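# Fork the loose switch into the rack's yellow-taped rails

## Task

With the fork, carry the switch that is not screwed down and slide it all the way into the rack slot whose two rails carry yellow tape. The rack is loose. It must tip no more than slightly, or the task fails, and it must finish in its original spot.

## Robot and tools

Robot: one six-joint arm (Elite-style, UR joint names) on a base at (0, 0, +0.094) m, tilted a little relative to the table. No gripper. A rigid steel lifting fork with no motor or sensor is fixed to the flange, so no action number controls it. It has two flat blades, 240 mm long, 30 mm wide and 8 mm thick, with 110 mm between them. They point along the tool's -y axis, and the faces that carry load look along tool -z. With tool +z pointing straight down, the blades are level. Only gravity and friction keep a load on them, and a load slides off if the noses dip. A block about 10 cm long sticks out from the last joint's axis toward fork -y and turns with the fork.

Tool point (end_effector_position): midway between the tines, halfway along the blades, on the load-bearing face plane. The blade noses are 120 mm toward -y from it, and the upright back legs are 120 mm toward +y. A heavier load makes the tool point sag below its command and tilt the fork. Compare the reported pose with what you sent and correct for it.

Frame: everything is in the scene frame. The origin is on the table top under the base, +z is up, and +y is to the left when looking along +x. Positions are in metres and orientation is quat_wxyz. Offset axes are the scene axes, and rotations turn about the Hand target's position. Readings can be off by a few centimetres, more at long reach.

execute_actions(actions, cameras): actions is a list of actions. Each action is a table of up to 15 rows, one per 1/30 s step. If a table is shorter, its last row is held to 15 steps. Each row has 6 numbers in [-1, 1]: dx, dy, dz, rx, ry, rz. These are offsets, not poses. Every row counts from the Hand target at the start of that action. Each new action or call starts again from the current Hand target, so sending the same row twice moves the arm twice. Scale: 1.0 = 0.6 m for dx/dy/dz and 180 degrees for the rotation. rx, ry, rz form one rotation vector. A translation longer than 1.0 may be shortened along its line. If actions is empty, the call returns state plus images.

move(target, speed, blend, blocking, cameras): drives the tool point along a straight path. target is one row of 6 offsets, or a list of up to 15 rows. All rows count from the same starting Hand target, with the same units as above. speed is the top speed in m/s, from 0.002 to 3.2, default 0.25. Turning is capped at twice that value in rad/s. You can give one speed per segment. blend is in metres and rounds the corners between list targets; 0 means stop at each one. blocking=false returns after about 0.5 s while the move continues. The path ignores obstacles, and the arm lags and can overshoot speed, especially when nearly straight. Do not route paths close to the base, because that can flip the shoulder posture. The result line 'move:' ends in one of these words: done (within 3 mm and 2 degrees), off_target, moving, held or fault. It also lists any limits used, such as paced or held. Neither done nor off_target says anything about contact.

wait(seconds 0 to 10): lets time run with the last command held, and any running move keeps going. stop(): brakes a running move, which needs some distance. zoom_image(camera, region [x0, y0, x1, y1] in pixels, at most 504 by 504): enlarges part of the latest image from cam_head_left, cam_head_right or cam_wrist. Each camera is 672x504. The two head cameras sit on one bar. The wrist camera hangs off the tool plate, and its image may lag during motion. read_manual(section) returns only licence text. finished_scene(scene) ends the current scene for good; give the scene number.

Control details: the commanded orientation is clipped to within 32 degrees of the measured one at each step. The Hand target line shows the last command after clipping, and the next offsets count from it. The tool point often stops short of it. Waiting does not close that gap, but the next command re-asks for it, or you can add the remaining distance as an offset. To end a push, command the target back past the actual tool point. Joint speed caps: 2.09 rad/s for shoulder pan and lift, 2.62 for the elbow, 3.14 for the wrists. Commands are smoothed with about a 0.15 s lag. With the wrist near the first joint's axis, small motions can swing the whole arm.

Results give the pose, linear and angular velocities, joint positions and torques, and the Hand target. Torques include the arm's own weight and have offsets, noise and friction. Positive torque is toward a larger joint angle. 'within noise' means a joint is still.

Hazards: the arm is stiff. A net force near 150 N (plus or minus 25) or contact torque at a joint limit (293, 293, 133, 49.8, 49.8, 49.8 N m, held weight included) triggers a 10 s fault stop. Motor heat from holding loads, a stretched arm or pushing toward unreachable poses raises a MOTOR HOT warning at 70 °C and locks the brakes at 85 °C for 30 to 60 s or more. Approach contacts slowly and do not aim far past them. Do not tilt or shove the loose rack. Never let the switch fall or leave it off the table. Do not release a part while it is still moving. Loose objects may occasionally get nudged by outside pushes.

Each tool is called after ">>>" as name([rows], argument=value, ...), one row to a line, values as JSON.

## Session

>>> execute_actions(actions=[])

>>> zoom_image(camera="cam_head_right", region=[240, 60, 480, 280])

>>> zoom_image(camera="cam_head_left", region=[240, 60, 480, 280])

Scene clock: 0.00 s.
end_effector_position=(+0.3721, -0.1179, +0.2683) end_effector_quat_wxyz=(-0.171, +0.978, -0.115, +0.012)
Joint positions: [1.982 -1.736 2.436 -1.964 -1.402 0.575]
Joint velocities: within noise
Joint torques (N m): no reading
Hand target: +0.3721, -0.1179, +0.2683; -0.171, +0.978, -0.115, +0.012
camera_calibration:
cam_wrist: T_world_to_cam=[[0.971635, -0.232132, -0.0451733, -0.367249], [-0.231942, -0.972683, 0.00947392, -0.159603], [-0.0461385, 0.00127239, -0.998934, 0.379723], [0, 0, 0, 1]] pos_world=[0.337333, -0.240977, 0.364241]

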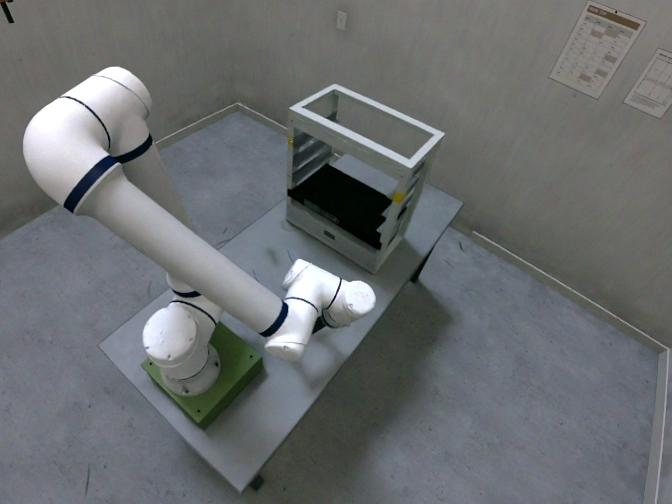

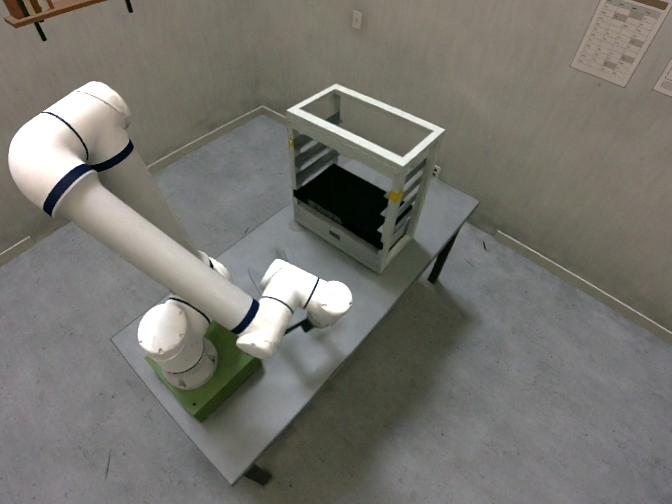

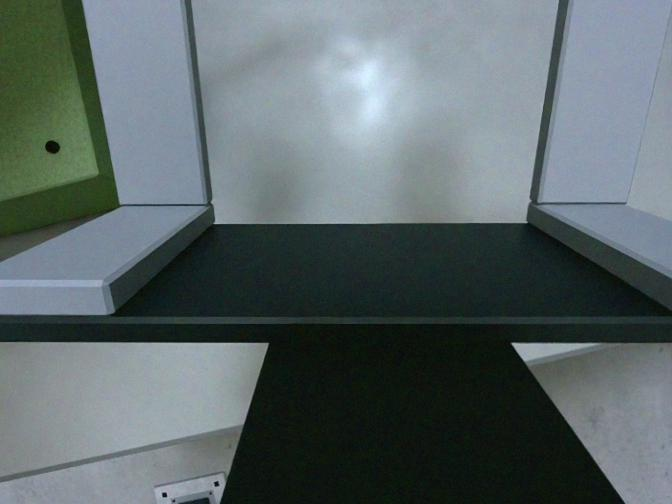

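Scaled by 2.100.

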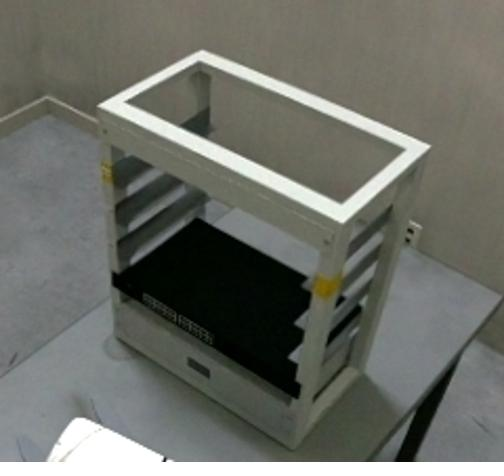

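Scaled by 2.100.

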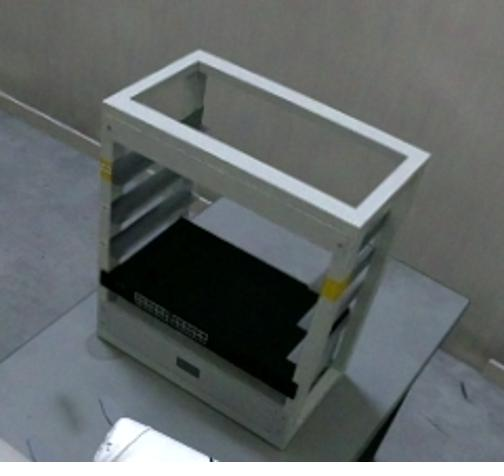

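>>> zoom_image(camera="cam_head_right", region=[360, 180, 440, 280])

>>> zoom_image(camera="cam_head_right", region=[280, 100, 360, 240])

>>> zoom_image(camera="cam_head_left", region=[360, 180, 440, 280])

>>> zoom_image(camera="cam_head_left", region=[280, 100, 360, 240])

>>> zoom_image(camera="cam_head_right", region=[350, 100, 450, 200])

Scaled by 5.040.

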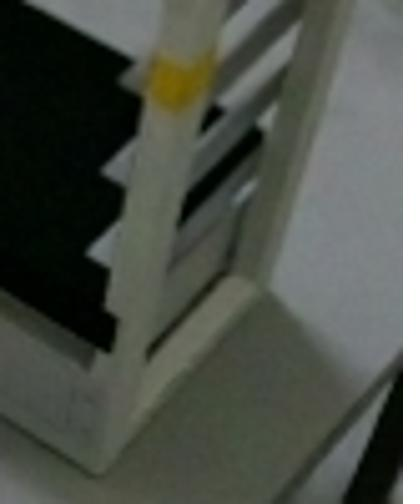

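Scaled by 3.600.

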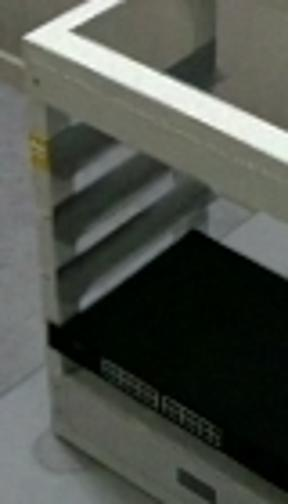

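Scaled by 5.040.

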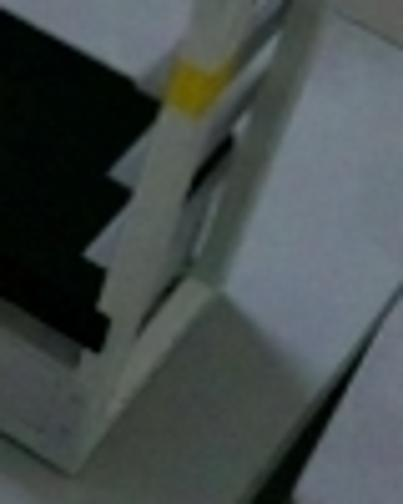

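Scaled by 3.600.

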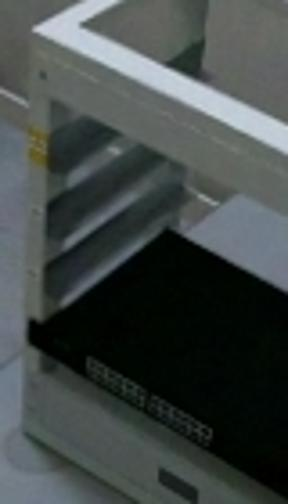

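Scaled by 5.040.

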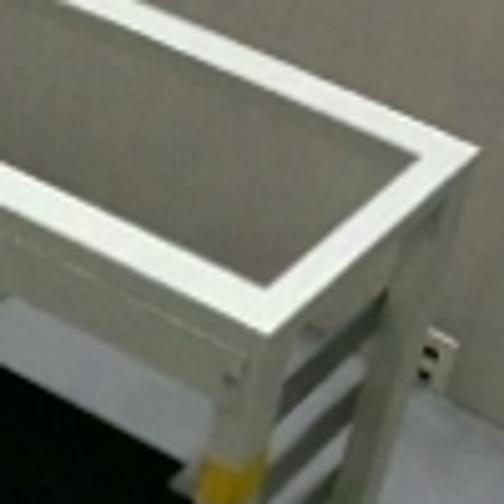

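>>> move(target=[0.288,0.41,0.053,-0.0576,-0.5015,0.0581], speed=0.35, cameras=["cam_wrist"])

>>> zoom_image(camera="cam_wrist", region=[20, 20, 320, 230])

>>> zoom_image(camera="cam_wrist", region=[270, 20, 570, 230])

>>> zoom_image(camera="cam_wrist", region=[0, 320, 300, 504])

Scene clock: 18.00 s.
end_effector_position=(+0.5449, +0.1281, +0.3001) end_effector_quat_wxyz=(-0.122, +0.698, +0.122, +0.695)
Joint positions: [2.296 -0.808 2.627 -4.919 -0.332 1.544]
Joint torques (N m): [-20.68 -47.25 4.04 -3.45 -1.84 5.08]
Hand target: +0.5449, +0.1281, +0.3001; -0.122, +0.698, +0.122, +0.695
Off the commanded pose: 0.000 m, 0 deg.
move: done
camera_calibration:
cam_wrist: T_world_to_cam=[[0.0333422, -0.00313192, 0.999439, -0.308153], [-0.00689051, -0.999972, -0.00290371, 0.00409303], [0.99942, -0.00678983, -0.0333628, -0.439278], [0, 0, 0, 1]] pos_world=[0.449326, 0.000145183, 0.293337]
Images, in order (width x height): cam_wrist 672x504.

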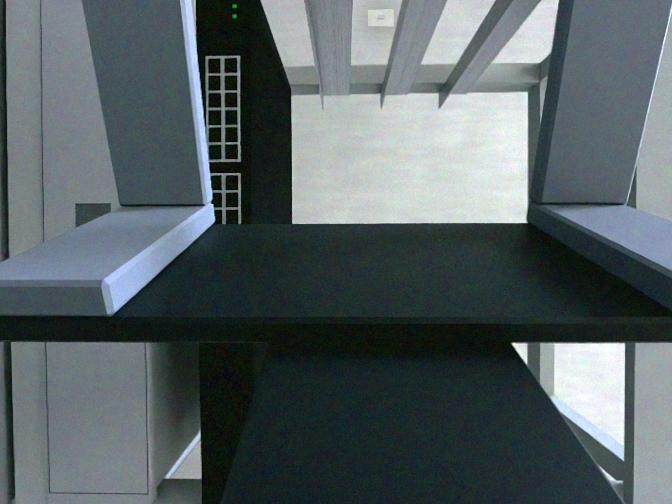

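Scaled by 1.680.

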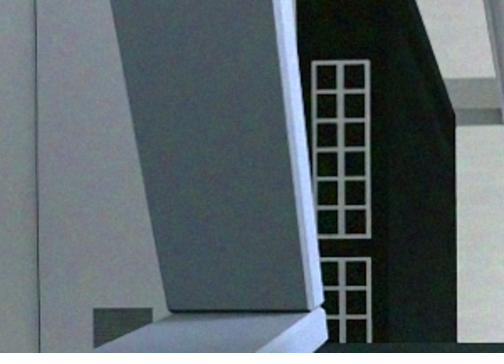

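Scaled by 1.680.

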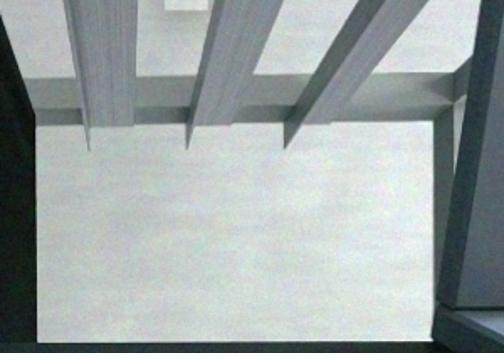

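Scaled by 1.680.

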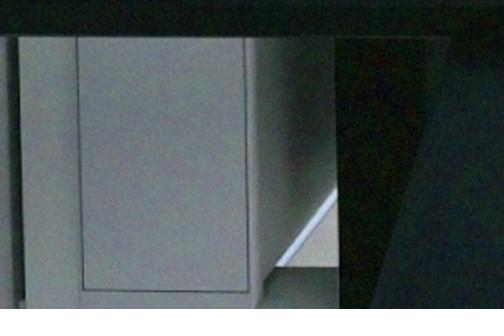

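>>> move(target=[0,0.22,0.05,0,0,0], speed=0.4, cameras=["cam_wrist"])

>>> zoom_image(camera="cam_wrist", region=[0, 20, 300, 230])

>>> zoom_image(camera="cam_wrist", region=[270, 20, 570, 230])

>>> move(target=[0,-0.6,0,0,0,0], speed=0.4, cameras=["all"])

>>> zoom_image(camera="cam_wrist", region=[0, 80, 300, 290])

>>> zoom_image(camera="cam_wrist", region=[270, 50, 570, 260])

Scene clock: 25.70 s.
end_effector_position=(+0.5449, +0.2600, +0.3301) end_effector_quat_wxyz=(-0.122, +0.698, +0.122, +0.695)
Joint positions: [2.657 -0.896 2.677 -4.902 -0.693 1.567]
Joint torques (N m): [7.69 -72.4 -2.27 -0.94 -1.98 -0.73]
Hand target: +0.5449, +0.2601, +0.3301; -0.122, +0.698, +0.122, +0.695
Off the commanded pose: 0.000 m, 0 deg.
move: done
camera_calibration:
cam_wrist: T_world_to_cam=[[0.0330429, -0.00333439, 0.999448, -0.337565], [-0.00699346, -0.999971, -0.00310492, 0.136187], [0.999429, -0.00688701, -0.0330652, -0.437469], [0, 0, 0, 1]] pos_world=[0.449326, 0.132045, 0.323336]
Images, in order (width x height): cam_wrist 672x504.

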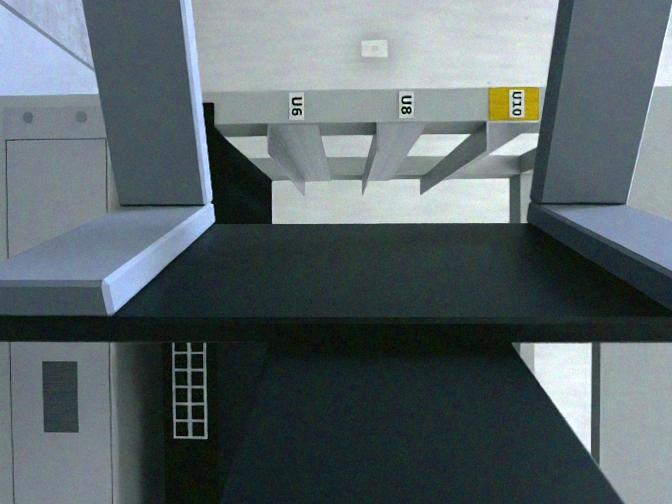

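Scaled by 1.680.

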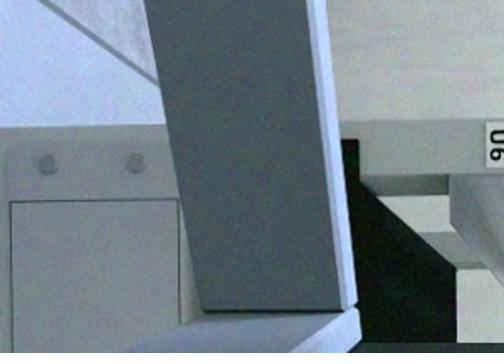

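Scaled by 1.680.

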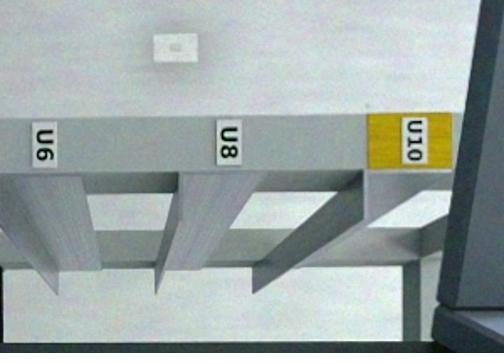

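Scene clock: 27.77 s.
end_effector_position=(+0.5450, -0.0999, +0.3301) end_effector_quat_wxyz=(-0.123, +0.694, +0.121, +0.699)
Joint positions: [1.981 -0.911 2.403 -4.534 -0.018 1.483]
Joint torques (N m): [-20.93 -85.62 6.29 4.17 2.32 -0.68]
Hand target: +0.5449, -0.0999, +0.3301; -0.122, +0.698, +0.122, +0.695
Off the commanded pose: 0.000 m, 1 deg.
move: done
camera_calibration:
cam_wrist: T_world_to_cam=[[0.0224568, -0.00738552, 0.999721, -0.333509], [-0.00749514, -0.999946, -0.00721882, -0.22206], [0.99972, -0.00733094, -0.022511, -0.443797], [0, 0, 0, 1]] pos_world=[0.449498, -0.227765, 0.321822]

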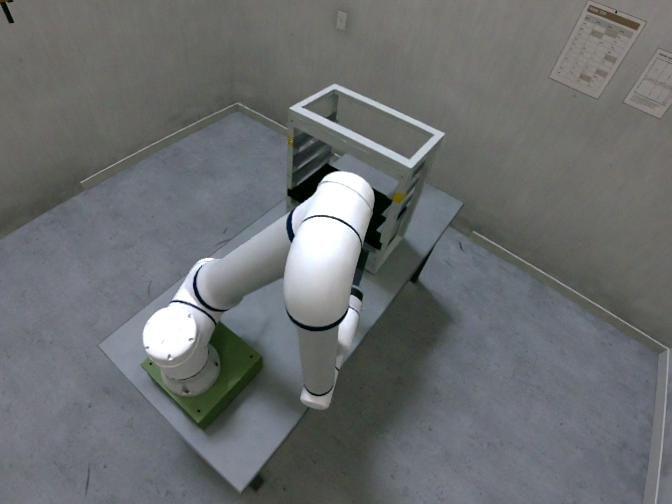

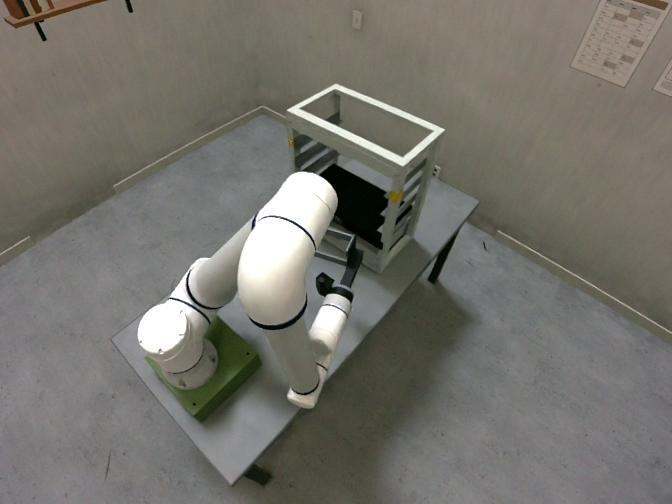

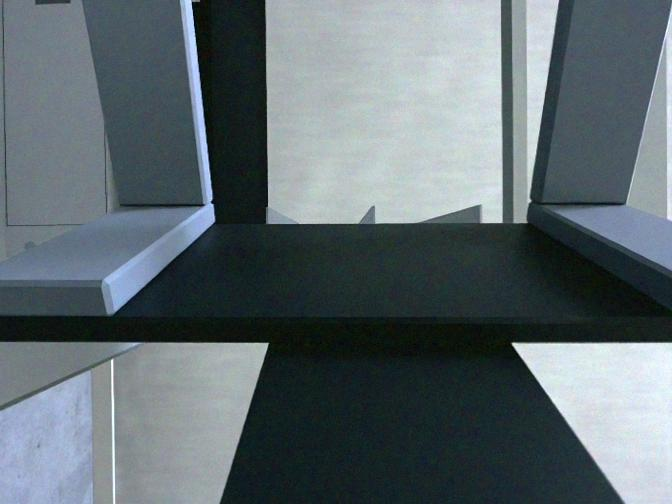

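Scaled by 1.680.

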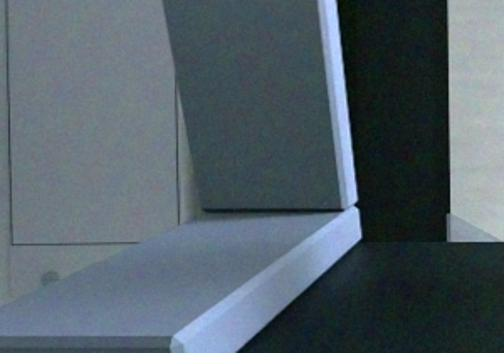

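Scaled by 1.680.

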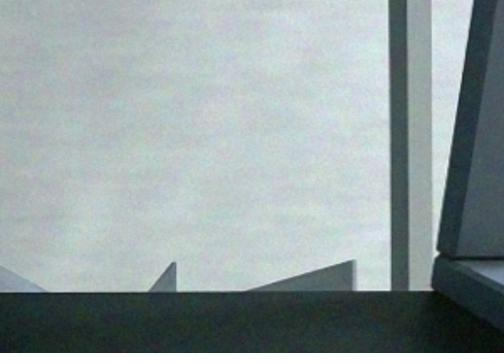

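>>> move(target=[-0.108,0.217,0.117,0.3203,0.4653,-0.4613], speed=0.35)

Scene clock: 51.80 s.
end_effector_position=(+0.5302, -0.0689, +0.3430) end_effector_quat_wxyz=(-0.104, +0.763, -0.104, +0.629)
Joint positions: [1.864 -1.068 2.822 -4.142 -0.294 1.145]
Joint torques (N m): [9.74 -32.34 -5.3 -7.02 6.58 4.8]
Hand target: +0.5302, -0.0689, +0.3430; -0.104, +0.763, -0.104, +0.629 (not the last commanded pose)
Off the commanded pose: 0.125 m, 104 deg.
led back after a hold: the arm was led back toward your command in small steps, so it may still be short of it.
move: held (a check stopped the path); limits=held
pose unreachable: on one or more control steps of this call, first in action 0 (counted from 0), an arm could not follow its commanded pose, so it was not sent that pose on those steps. It may still have moved: this result reports where it is.
cause: moving toward the commanded pose would bring two parts of the arm too close to each other (joints 3 (elbow) and 4 (wrist 1) lie between them).

>>> move(target=[0.05,0.265,0.178,0,0,0], speed=0.3)

Scene clock: 55.43 s.
end_effector_position=(+0.5602, +0.0901, +0.4498) end_effector_quat_wxyz=(-0.104, +0.763, -0.104, +0.629)
Joint positions: [2.264 -1.509 2.839 -4.135 -0.645 1.605]
Joint torques (N m): [9.25 -38.83 -39.73 -2.39 0.02 4.86]
Hand target: +0.5602, +0.0901, +0.4498; -0.104, +0.763, -0.104, +0.629
Off the commanded pose: 0.000 m, 0 deg.
move: done

>>> move(target=[0.0,-0.1,0,0.2687,0.3822,-0.3375], speed=0.35)

Scene clock: 60.77 s.
end_effector_position=(+0.5599, +0.0854, +0.4486) end_effector_quat_wxyz=(-0.101, +0.777, -0.163, +0.599)
Joint positions: [2.281 -1.64 2.872 -3.957 -0.746 1.636]
Joint torques (N m): [-21.12 -1.58 -48.53 -8.52 4.27 -0.83]
Hand target: +0.5599, +0.0854, +0.4486; -0.101, +0.777, -0.162, +0.599 (not the last commanded pose)
Off the commanded pose: 0.055 m, 96 deg.
move: held (a check stopped the path); limits=held
pose unreachable: on one or more control steps of this call, first in action 0 (counted from 0), an arm could not follow its commanded pose, so it was not sent that pose on those steps. It may still have moved: this result reports where it is.
cause: moving toward the commanded pose would bring two parts of the arm too close to each other (joints 3 (elbow) and 4 (wrist 1) lie between them).

>>> move(target=[0.067,0.22,-0.03,0,0,0], speed=0.3)

Scene clock: 64.43 s.
end_effector_position=(+0.6001, +0.2173, +0.4306) end_effector_quat_wxyz=(-0.101, +0.777, -0.162, +0.599)
Joint positions: [2.869 -1.42 2.759 -4.192 -1.3 1.871]
Joint torques (N m): [7.17 -22.45 -43.35 -11.21 -0.85 4.62]
Hand target: +0.6001, +0.2174, +0.4306; -0.101, +0.777, -0.162, +0.599
Off the commanded pose: 0.000 m, 0 deg.
move: done

>>> move(target=[-0.05,-0.12,0.03,0.2499,0.3579,-0.3082], speed=0.35)

Scene clock: 70.70 s.
end_effector_position=(+0.5701, +0.1454, +0.4486) end_effector_quat_wxyz=(+0.000, +0.713, -0.701, +0.000)
Joint positions: [3.095 -2.016 2.193 -1.733 -1.565 3.032]
Joint torques (N m): [-21.72 -2.76 -101.31 -5.65 1.78 3.62]
Hand target: +0.5701, +0.1454, +0.4486; +0.000, +0.713, -0.701, +0.000
Off the commanded pose: 0.000 m, 0 deg.
move: done

>>> move([
  [0.0833,-0.2208,-0.481,0,0,0],
  [0.4165,-0.2267,-0.481,0,0,0],
], speed=[0.3,0.15], cameras=["all"])

>>> zoom_image(camera="cam_head_right", region=[270, 90, 450, 280])

Scene clock: 77.27 s.
end_effector_position=(+0.8198, +0.0094, +0.1600) end_effector_quat_wxyz=(+0.000, +0.713, -0.701, +0.000)
Joint positions: [2.928 -1.307 2.164 -2.413 -1.567 2.865]
Joint torques (N m): [10.09 -61.27 -75.46 -5.81 -1.28 3.44]
Hand target: +0.8200, +0.0093, +0.1600; +0.000, +0.713, -0.701, +0.000
Off the commanded pose: 0.000 m, 0 deg.
move: done
camera_calibration:
cam_wrist: T_world_to_cam=[[0.00381789, -0.999625, -0.0271089, 0.0200439], [-0.937679, -0.0129987, 0.34726, 0.584656], [-0.347482, 0.0240937, -0.937377, 0.529085], [0, 0, 0, 1]] pos_world=[0.73199, 0.0148885, 0.293468]

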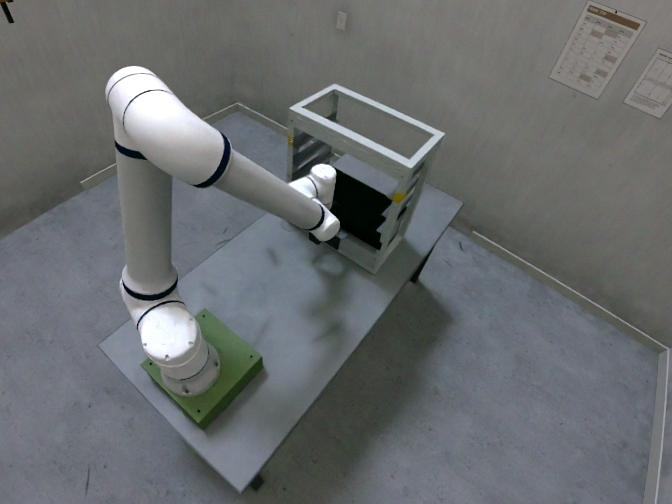

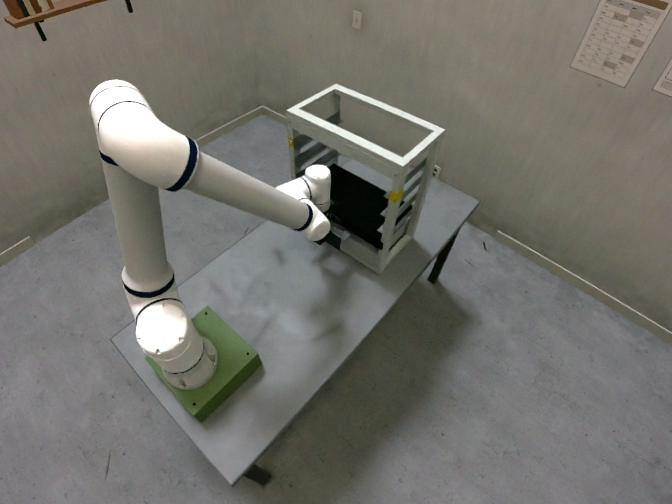

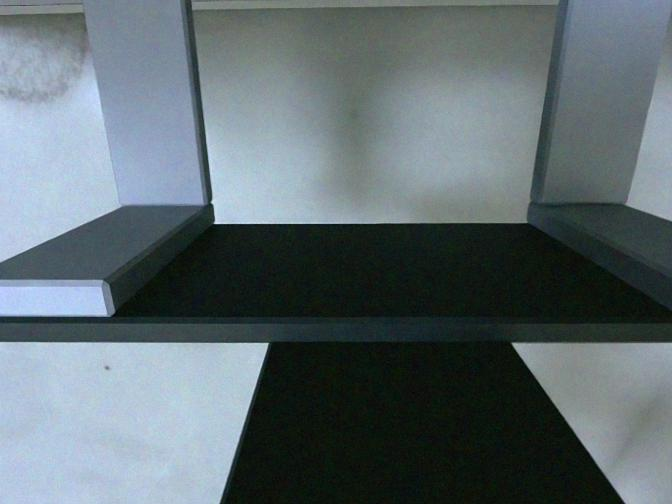

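Scaled by 2.653.

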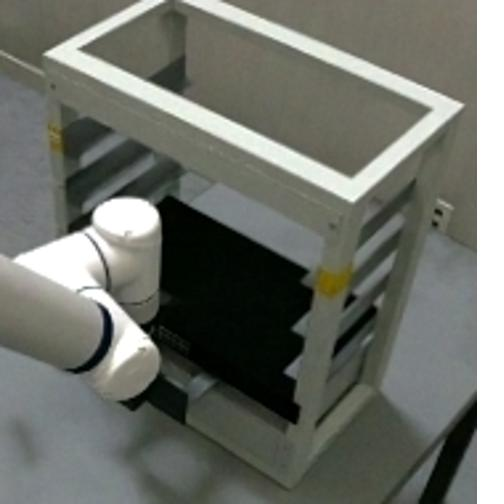

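>>> move(target=[0.085,-0.0015,0,0,0,0], speed=0.08, cameras=["cam_wrist"])

>>> zoom_image(camera="cam_wrist", region=[0, 40, 500, 240])

Scene clock: 84.53 s.
end_effector_position=(+0.8708, +0.0085, +0.1600) end_effector_quat_wxyz=(+0.000, +0.713, -0.701, +0.000)
Joint positions: [2.946 -1.239 2.066 -2.383 -1.567 2.883]
Joint torques (N m): [8.99 -70.68 -77.13 -5.52 0.94 3.7]
Hand target: +0.8710, +0.0084, +0.1600; +0.000, +0.713, -0.701, +0.000
Off the commanded pose: 0.000 m, 0 deg.
move: done
camera_calibration:
cam_wrist: T_world_to_cam=[[0.00381789, -0.999625, -0.0271089, 0.0189468], [-0.937679, -0.0129987, 0.34726, 0.6325], [-0.347482, 0.0240937, -0.937377, 0.546734], [0, 0, 0, 1]] pos_world=[0.78299, 0.0139885, 0.293368]
Images, in order (width x height): cam_wrist 672x504.

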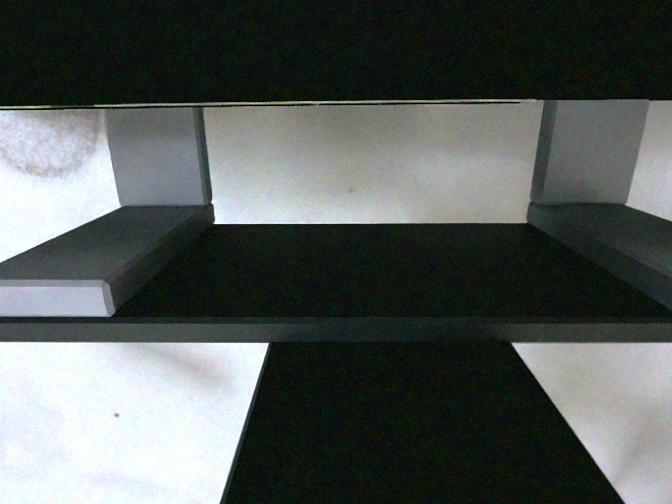

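Scaled by 1.008.

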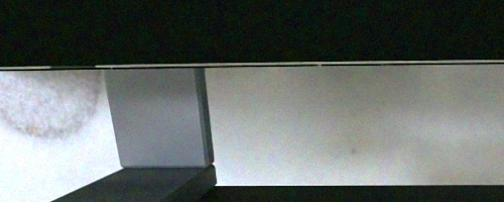

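>>> move(target=[0.035,0.0085,0,0,0,0.0048], speed=0.06, cameras=["cam_wrist"])

Scene clock: 90.10 s.
end_effector_position=(+0.8918, +0.0135, +0.1600) end_effector_quat_wxyz=(+0.000, +0.718, -0.696, +0.000)
Joint positions: [2.957 -1.212 2.025 -2.369 -1.567 2.878]
Joint torques (N m): [8.87 -72.85 -78.12 -5.4 1.88 -2.31]
Hand target: +0.8920, +0.0135, +0.1600; +0.000, +0.718, -0.696, +0.000
Off the commanded pose: 0.000 m, 0 deg.
move: done
camera_calibration:
cam_wrist: T_world_to_cam=[[0.0188083, -0.999457, -0.0270654, 0.0106167], [-0.937384, -0.0270436, 0.347245, 0.652202], [-0.347789, 0.0188396, -0.937384, 0.55426], [0, 0, 0, 1]] pos_world=[0.803929, 0.0178067, 0.293368]
Images, in order (width x height): cam_wrist 672x504.

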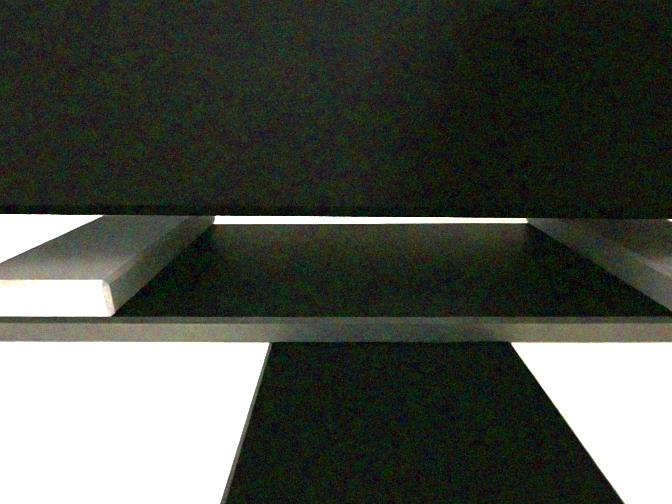

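>>> move(target=[-0.0085,-0.0002,0,0,0,-0.0019], speed=0.05)

>>> move(target=[0,0,0.0167,0,0,0], speed=0.03, cameras=["cam_wrist"])

>>> move(target=[0,0,0.0067,0,0,0], speed=0.02)

>>> move(target=[0,0,0.0067,0,0,0], speed=0.02, cameras=["all"])

Scene clock: 95.67 s.
end_effector_position=(+0.8871, +0.0134, +0.1600) end_effector_quat_wxyz=(+0.000, +0.716, -0.698, +0.000)
Joint positions: [2.956 -1.218 2.034 -2.372 -1.567 2.883]
Joint torques (N m): [-21.38 -100.4 -52.71 -10.11 1.4 3.62]
Hand target: +0.8869, +0.0134, +0.1600; +0.000, +0.716, -0.698, +0.000
Off the commanded pose: 0.000 m, 0 deg.
move: done

Scene clock: 96.47 s.
end_effector_position=(+0.8869, +0.0134, +0.1698) end_effector_quat_wxyz=(+0.000, +0.716, -0.698, +0.000)
Joint positions: [2.956 -1.231 2.029 -2.354 -1.567 2.884]
Joint torques (N m): [-22.48 -99.53 -78.55 -5.25 0.84 2.6]
Hand target: +0.8869, +0.0134, +0.1700; +0.000, +0.716, -0.698, +0.000
Off the commanded pose: 0.000 m, 0 deg.
move: done
camera_calibration:
cam_wrist: T_world_to_cam=[[0.0129557, -0.999549, -0.0270921, 0.0160557], [-0.937515, -0.0215643, 0.347277, 0.644162], [-0.347705, 0.0209, -0.937371, 0.561715], [0, 0, 0, 1]] pos_world=[0.799014, 0.0181995, 0.303268]
Images, in order (width x height): cam_wrist 672x504.

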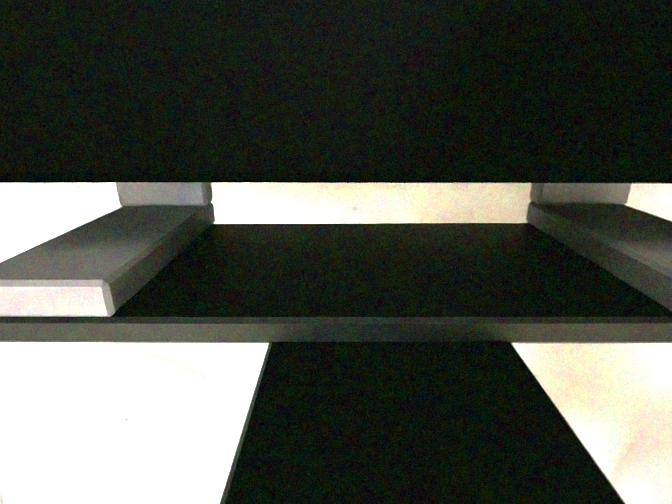

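Scene clock: 97.17 s.
end_effector_position=(+0.8868, +0.0134, +0.1737) end_effector_quat_wxyz=(+0.000, +0.716, -0.698, -0.001)
Joint positions: [2.956 -1.236 2.027 -2.346 -1.567 2.884]
Joint torques (N m): [-19.92 -117.92 -95.33 -8.86 0.04 0.2]
Hand target: +0.8869, +0.0134, +0.1740; +0.000, +0.716, -0.698, +0.000
Off the commanded pose: 0.000 m, 0 deg.
move: done

Scene clock: 97.87 s.
end_effector_position=(+0.8869, +0.0134, +0.1779) end_effector_quat_wxyz=(+0.000, +0.716, -0.698, +0.000)
Joint positions: [2.956 -1.241 2.025 -2.339 -1.567 2.884]
Joint torques (N m): [-21.15 -137.45 -113.93 -16.93 3.22 -1.67]
Hand target: +0.8869, +0.0134, +0.1781; +0.000, +0.716, -0.698, +0.000
Off the commanded pose: 0.000 m, 0 deg.
move: done
camera_calibration:
cam_wrist: T_world_to_cam=[[0.0129557, -0.999549, -0.0270921, 0.0162725], [-0.937515, -0.0215643, 0.347277, 0.641384], [-0.347705, 0.0209, -0.937371, 0.569214], [0, 0, 0, 1]] pos_world=[0.799014, 0.0181995, 0.311268]

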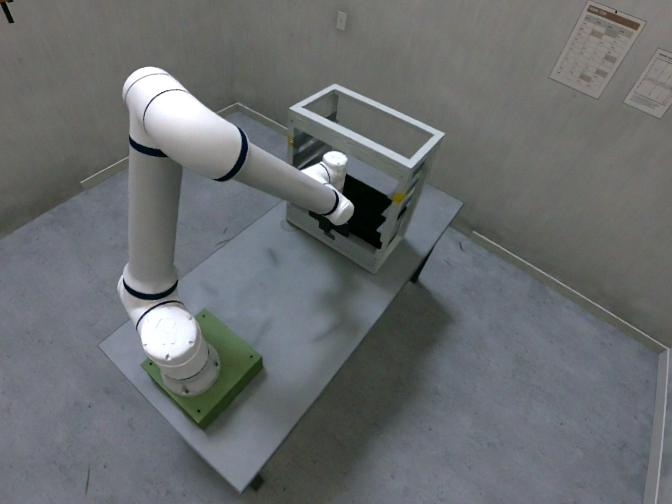

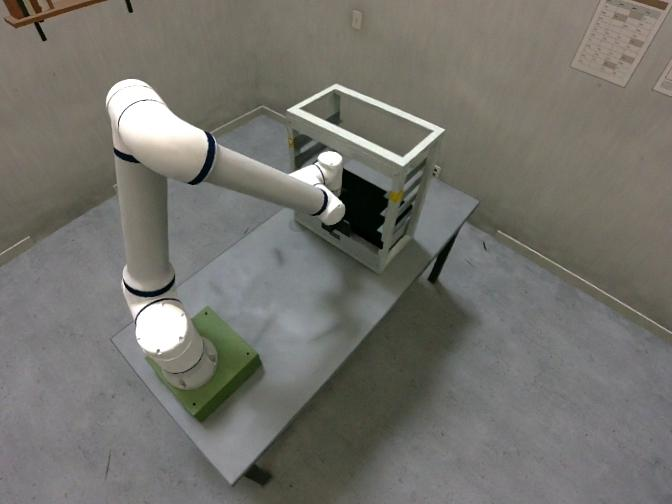

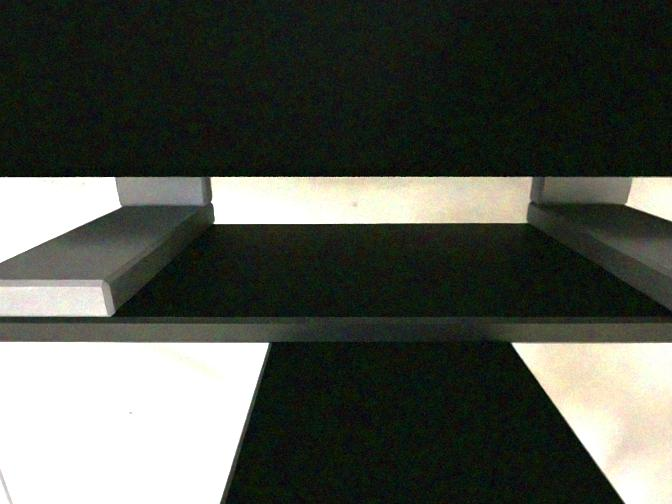

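>>> move([
  [0,0,0.003,0,0,0],
  [-0.53,-0.0143,0.003,0,0,0],
], speed=[0.03,0.1], cameras=["all"])

>>> zoom_image(camera="cam_head_right", region=[240, 90, 450, 280])

Scene clock: 105.90 s.
end_effector_position=(+0.5691, +0.0048, +0.1798) end_effector_quat_wxyz=(+0.000, +0.716, -0.698, +0.000)
Joint positions: [2.753 -1.768 2.589 -2.377 -1.57 2.681]
Joint torques (N m): [-22.14 -62.01 -86.09 -16.51 4.55 -2.11]
Hand target: +0.5689, +0.0048, +0.1799; +0.000, +0.716, -0.698, +0.000
Off the commanded pose: 0.000 m, 0 deg.
move: done
camera_calibration:
cam_wrist: T_world_to_cam=[[0.0129557, -0.999549, -0.0270921, 0.0118491], [-0.937515, -0.0215643, 0.347277, 0.342468], [-0.347705, 0.0209, -0.937371, 0.460733], [0, 0, 0, 1]] pos_world=[0.481114, 0.00959953, 0.313268]

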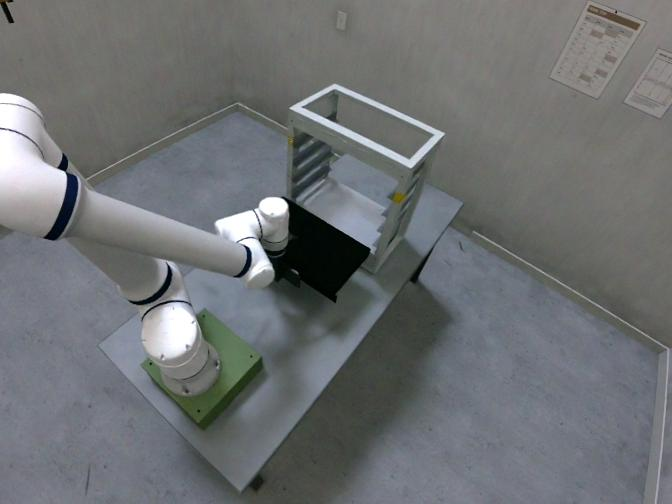

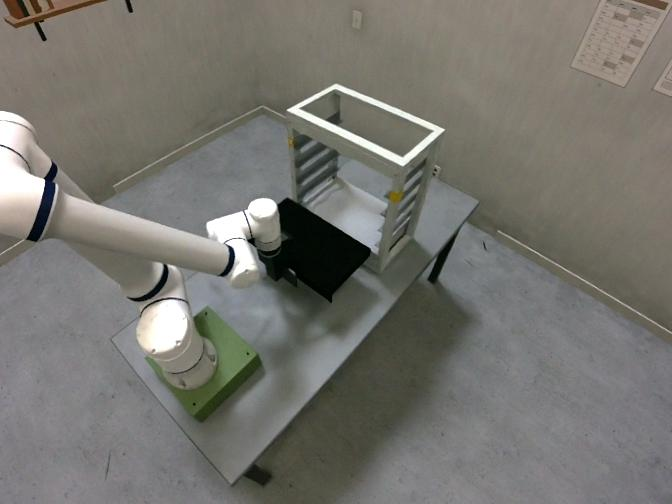

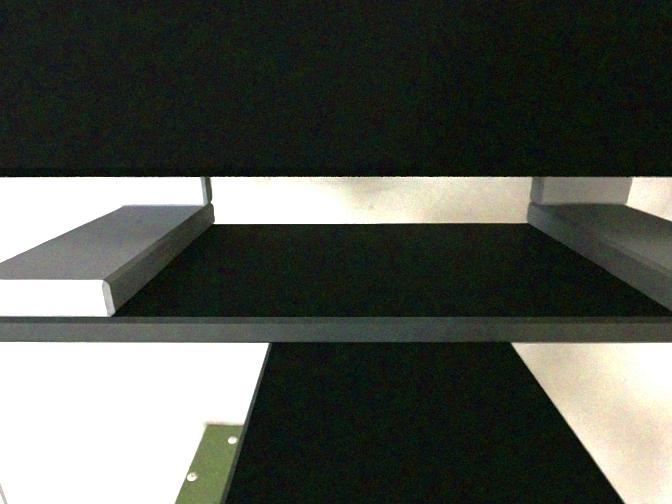

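Scaled by 2.400.

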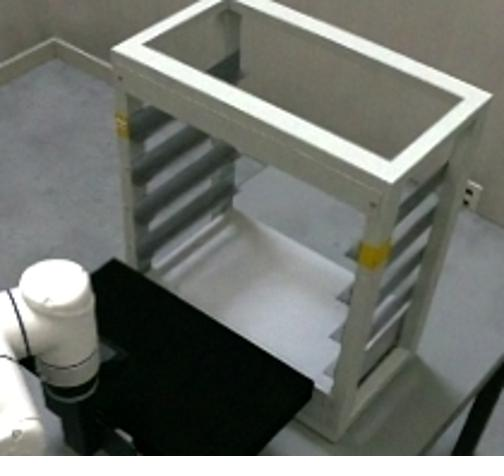

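>>> move([
  [0,0,0.445,0,0,0],
  [0.0683,0.0018,0.445,0,0,0],
], speed=[0.15,0.1], cameras=["all"])

>>> zoom_image(camera="cam_head_right", region=[350, 160, 430, 240])

>>> zoom_image(camera="cam_head_left", region=[350, 160, 430, 240])

>>> zoom_image(camera="cam_head_right", region=[260, 100, 340, 180])

>>> zoom_image(camera="cam_head_left", region=[260, 100, 340, 180])

Scene clock: 113.63 s.
end_effector_position=(+0.6097, +0.0059, +0.4469) end_effector_quat_wxyz=(+0.000, +0.716, -0.698, +0.000)
Joint positions: [2.795 -1.977 2.177 -1.755 -1.569 2.722]
Joint torques (N m): [8.55 -28.6 -142.38 -21.34 1.09 3.63]
Hand target: +0.6099, +0.0059, +0.4469; +0.000, +0.716, -0.698, +0.000
Off the commanded pose: 0.000 m, 0 deg.
move: done
camera_calibration:
cam_wrist: T_world_to_cam=[[0.0129219, -0.999547, -0.0271862, 0.0197269], [-0.937515, -0.0215654, 0.347275, 0.287927], [-0.347704, 0.021, -0.937369, 0.725137], [0, 0, 0, 1]] pos_world=[0.521814, 0.0106994, 0.580268]

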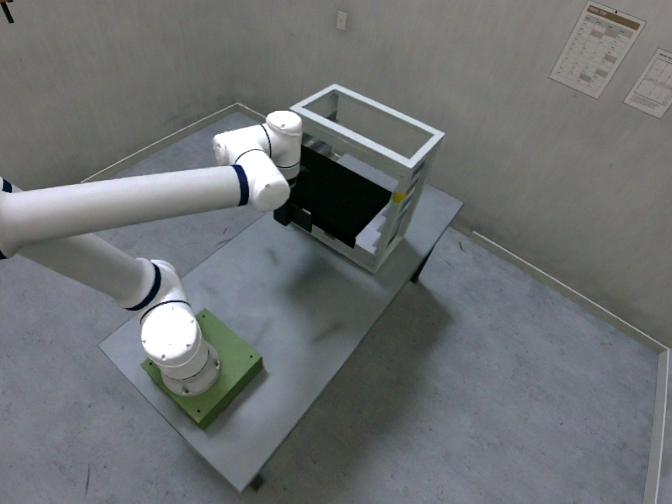

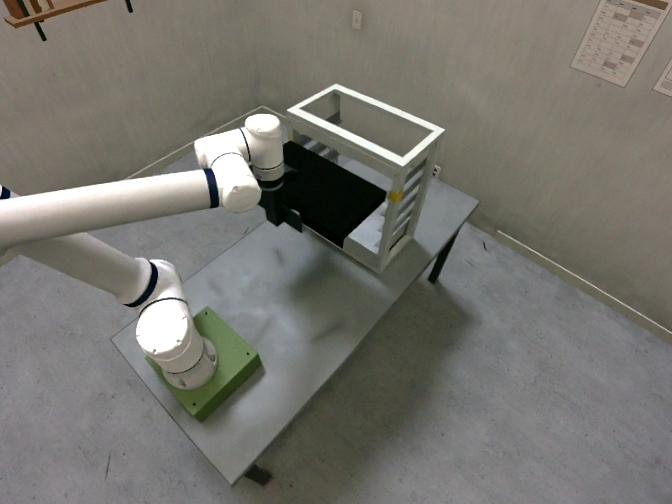

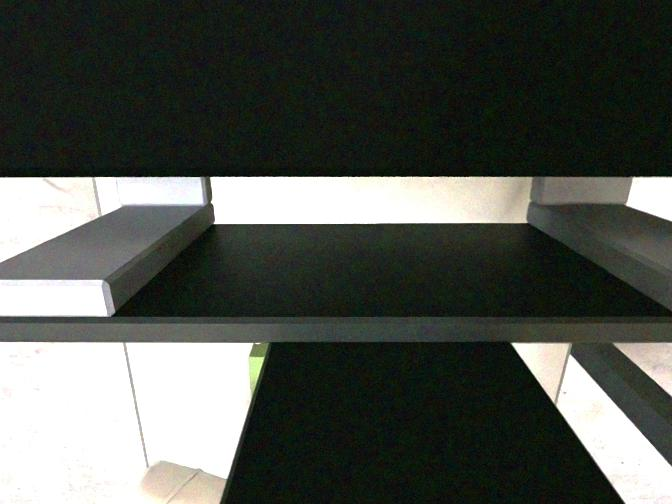

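Scaled by 6.300.

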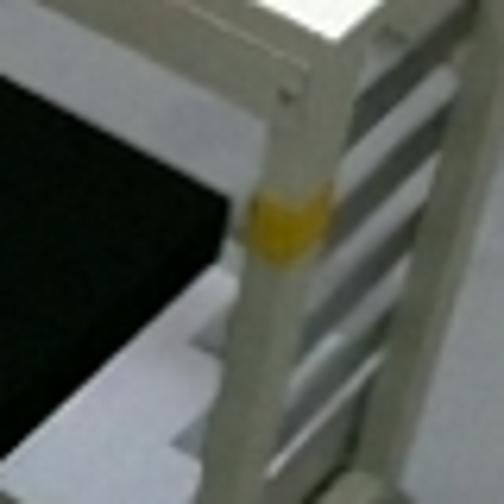

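Scaled by 6.300.

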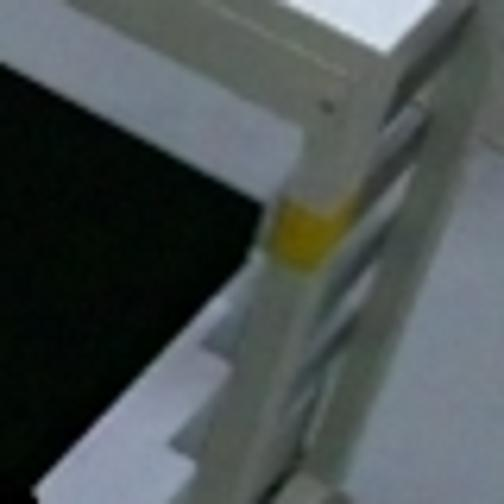

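Scaled by 6.300.

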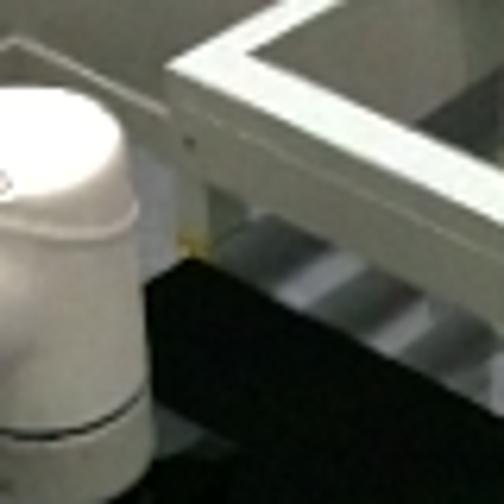

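Scaled by 6.300.

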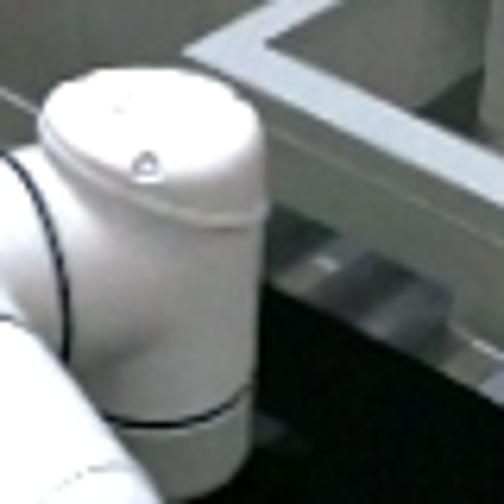

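>>> move([
  [0.0,0.003,0,0,0,0],
  [0.0917,0.0055,0,0,0,0],
], speed=[0.05,0.04], cameras=["all"])

>>> zoom_image(camera="cam_head_right", region=[350, 160, 430, 240])

>>> zoom_image(camera="cam_head_left", region=[350, 160, 430, 240])

Scene clock: 129.13 s.
end_effector_position=(+0.6648, +0.0092, +0.4469) end_effector_quat_wxyz=(+0.000, +0.716, -0.698, +0.000)
Joint positions: [2.844 -1.866 2.109 -1.799 -1.569 2.772]
Joint torques (N m): [8.74 -43.91 -142.03 -21.86 3.01 3.74]
Hand target: +0.6649, +0.0092, +0.4469; +0.000, +0.716, -0.698, +0.000
Off the commanded pose: 0.000 m, 0 deg.
move: done
camera_calibration:
cam_wrist: T_world_to_cam=[[0.0129557, -0.999549, -0.0270921, 0.0222409], [-0.937515, -0.0215643, 0.347277, 0.33956], [-0.347705, 0.0209, -0.937371, 0.744195], [0, 0, 0, 1]] pos_world=[0.576814, 0.0139995, 0.580268]

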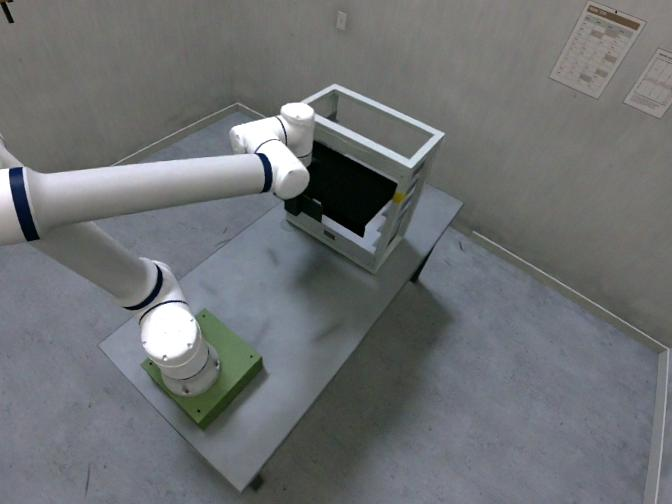

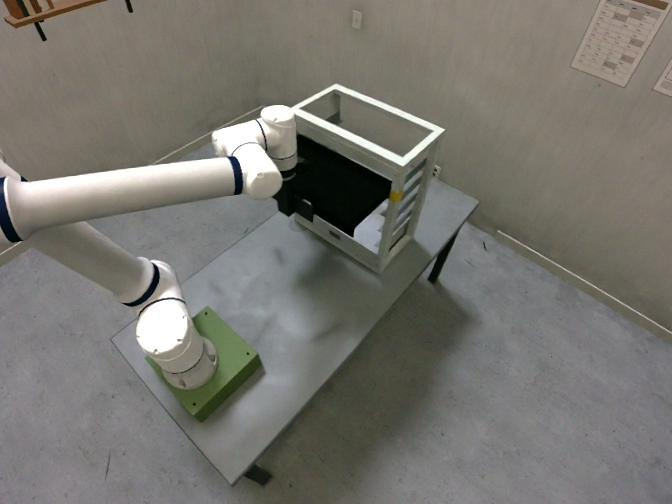

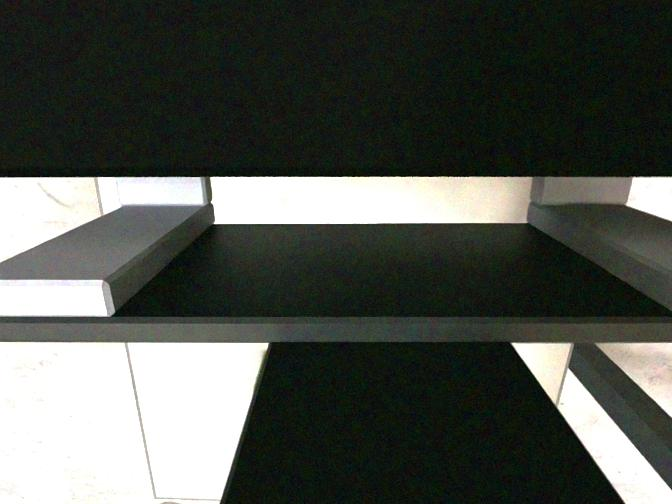

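Scaled by 6.300.

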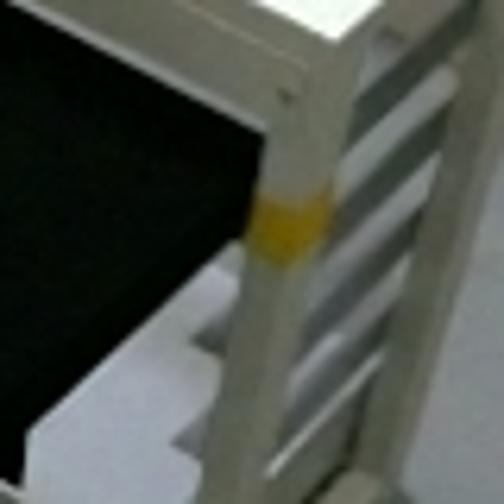

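Scaled by 6.300.

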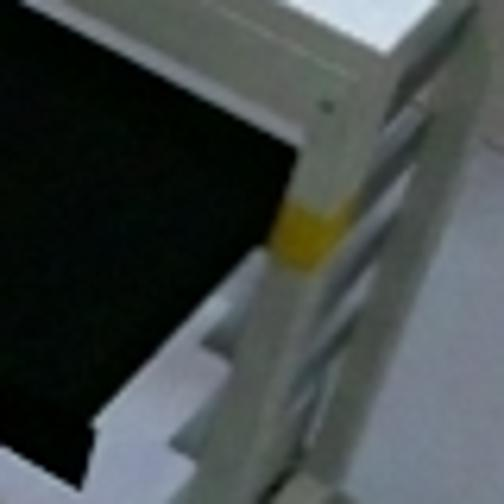

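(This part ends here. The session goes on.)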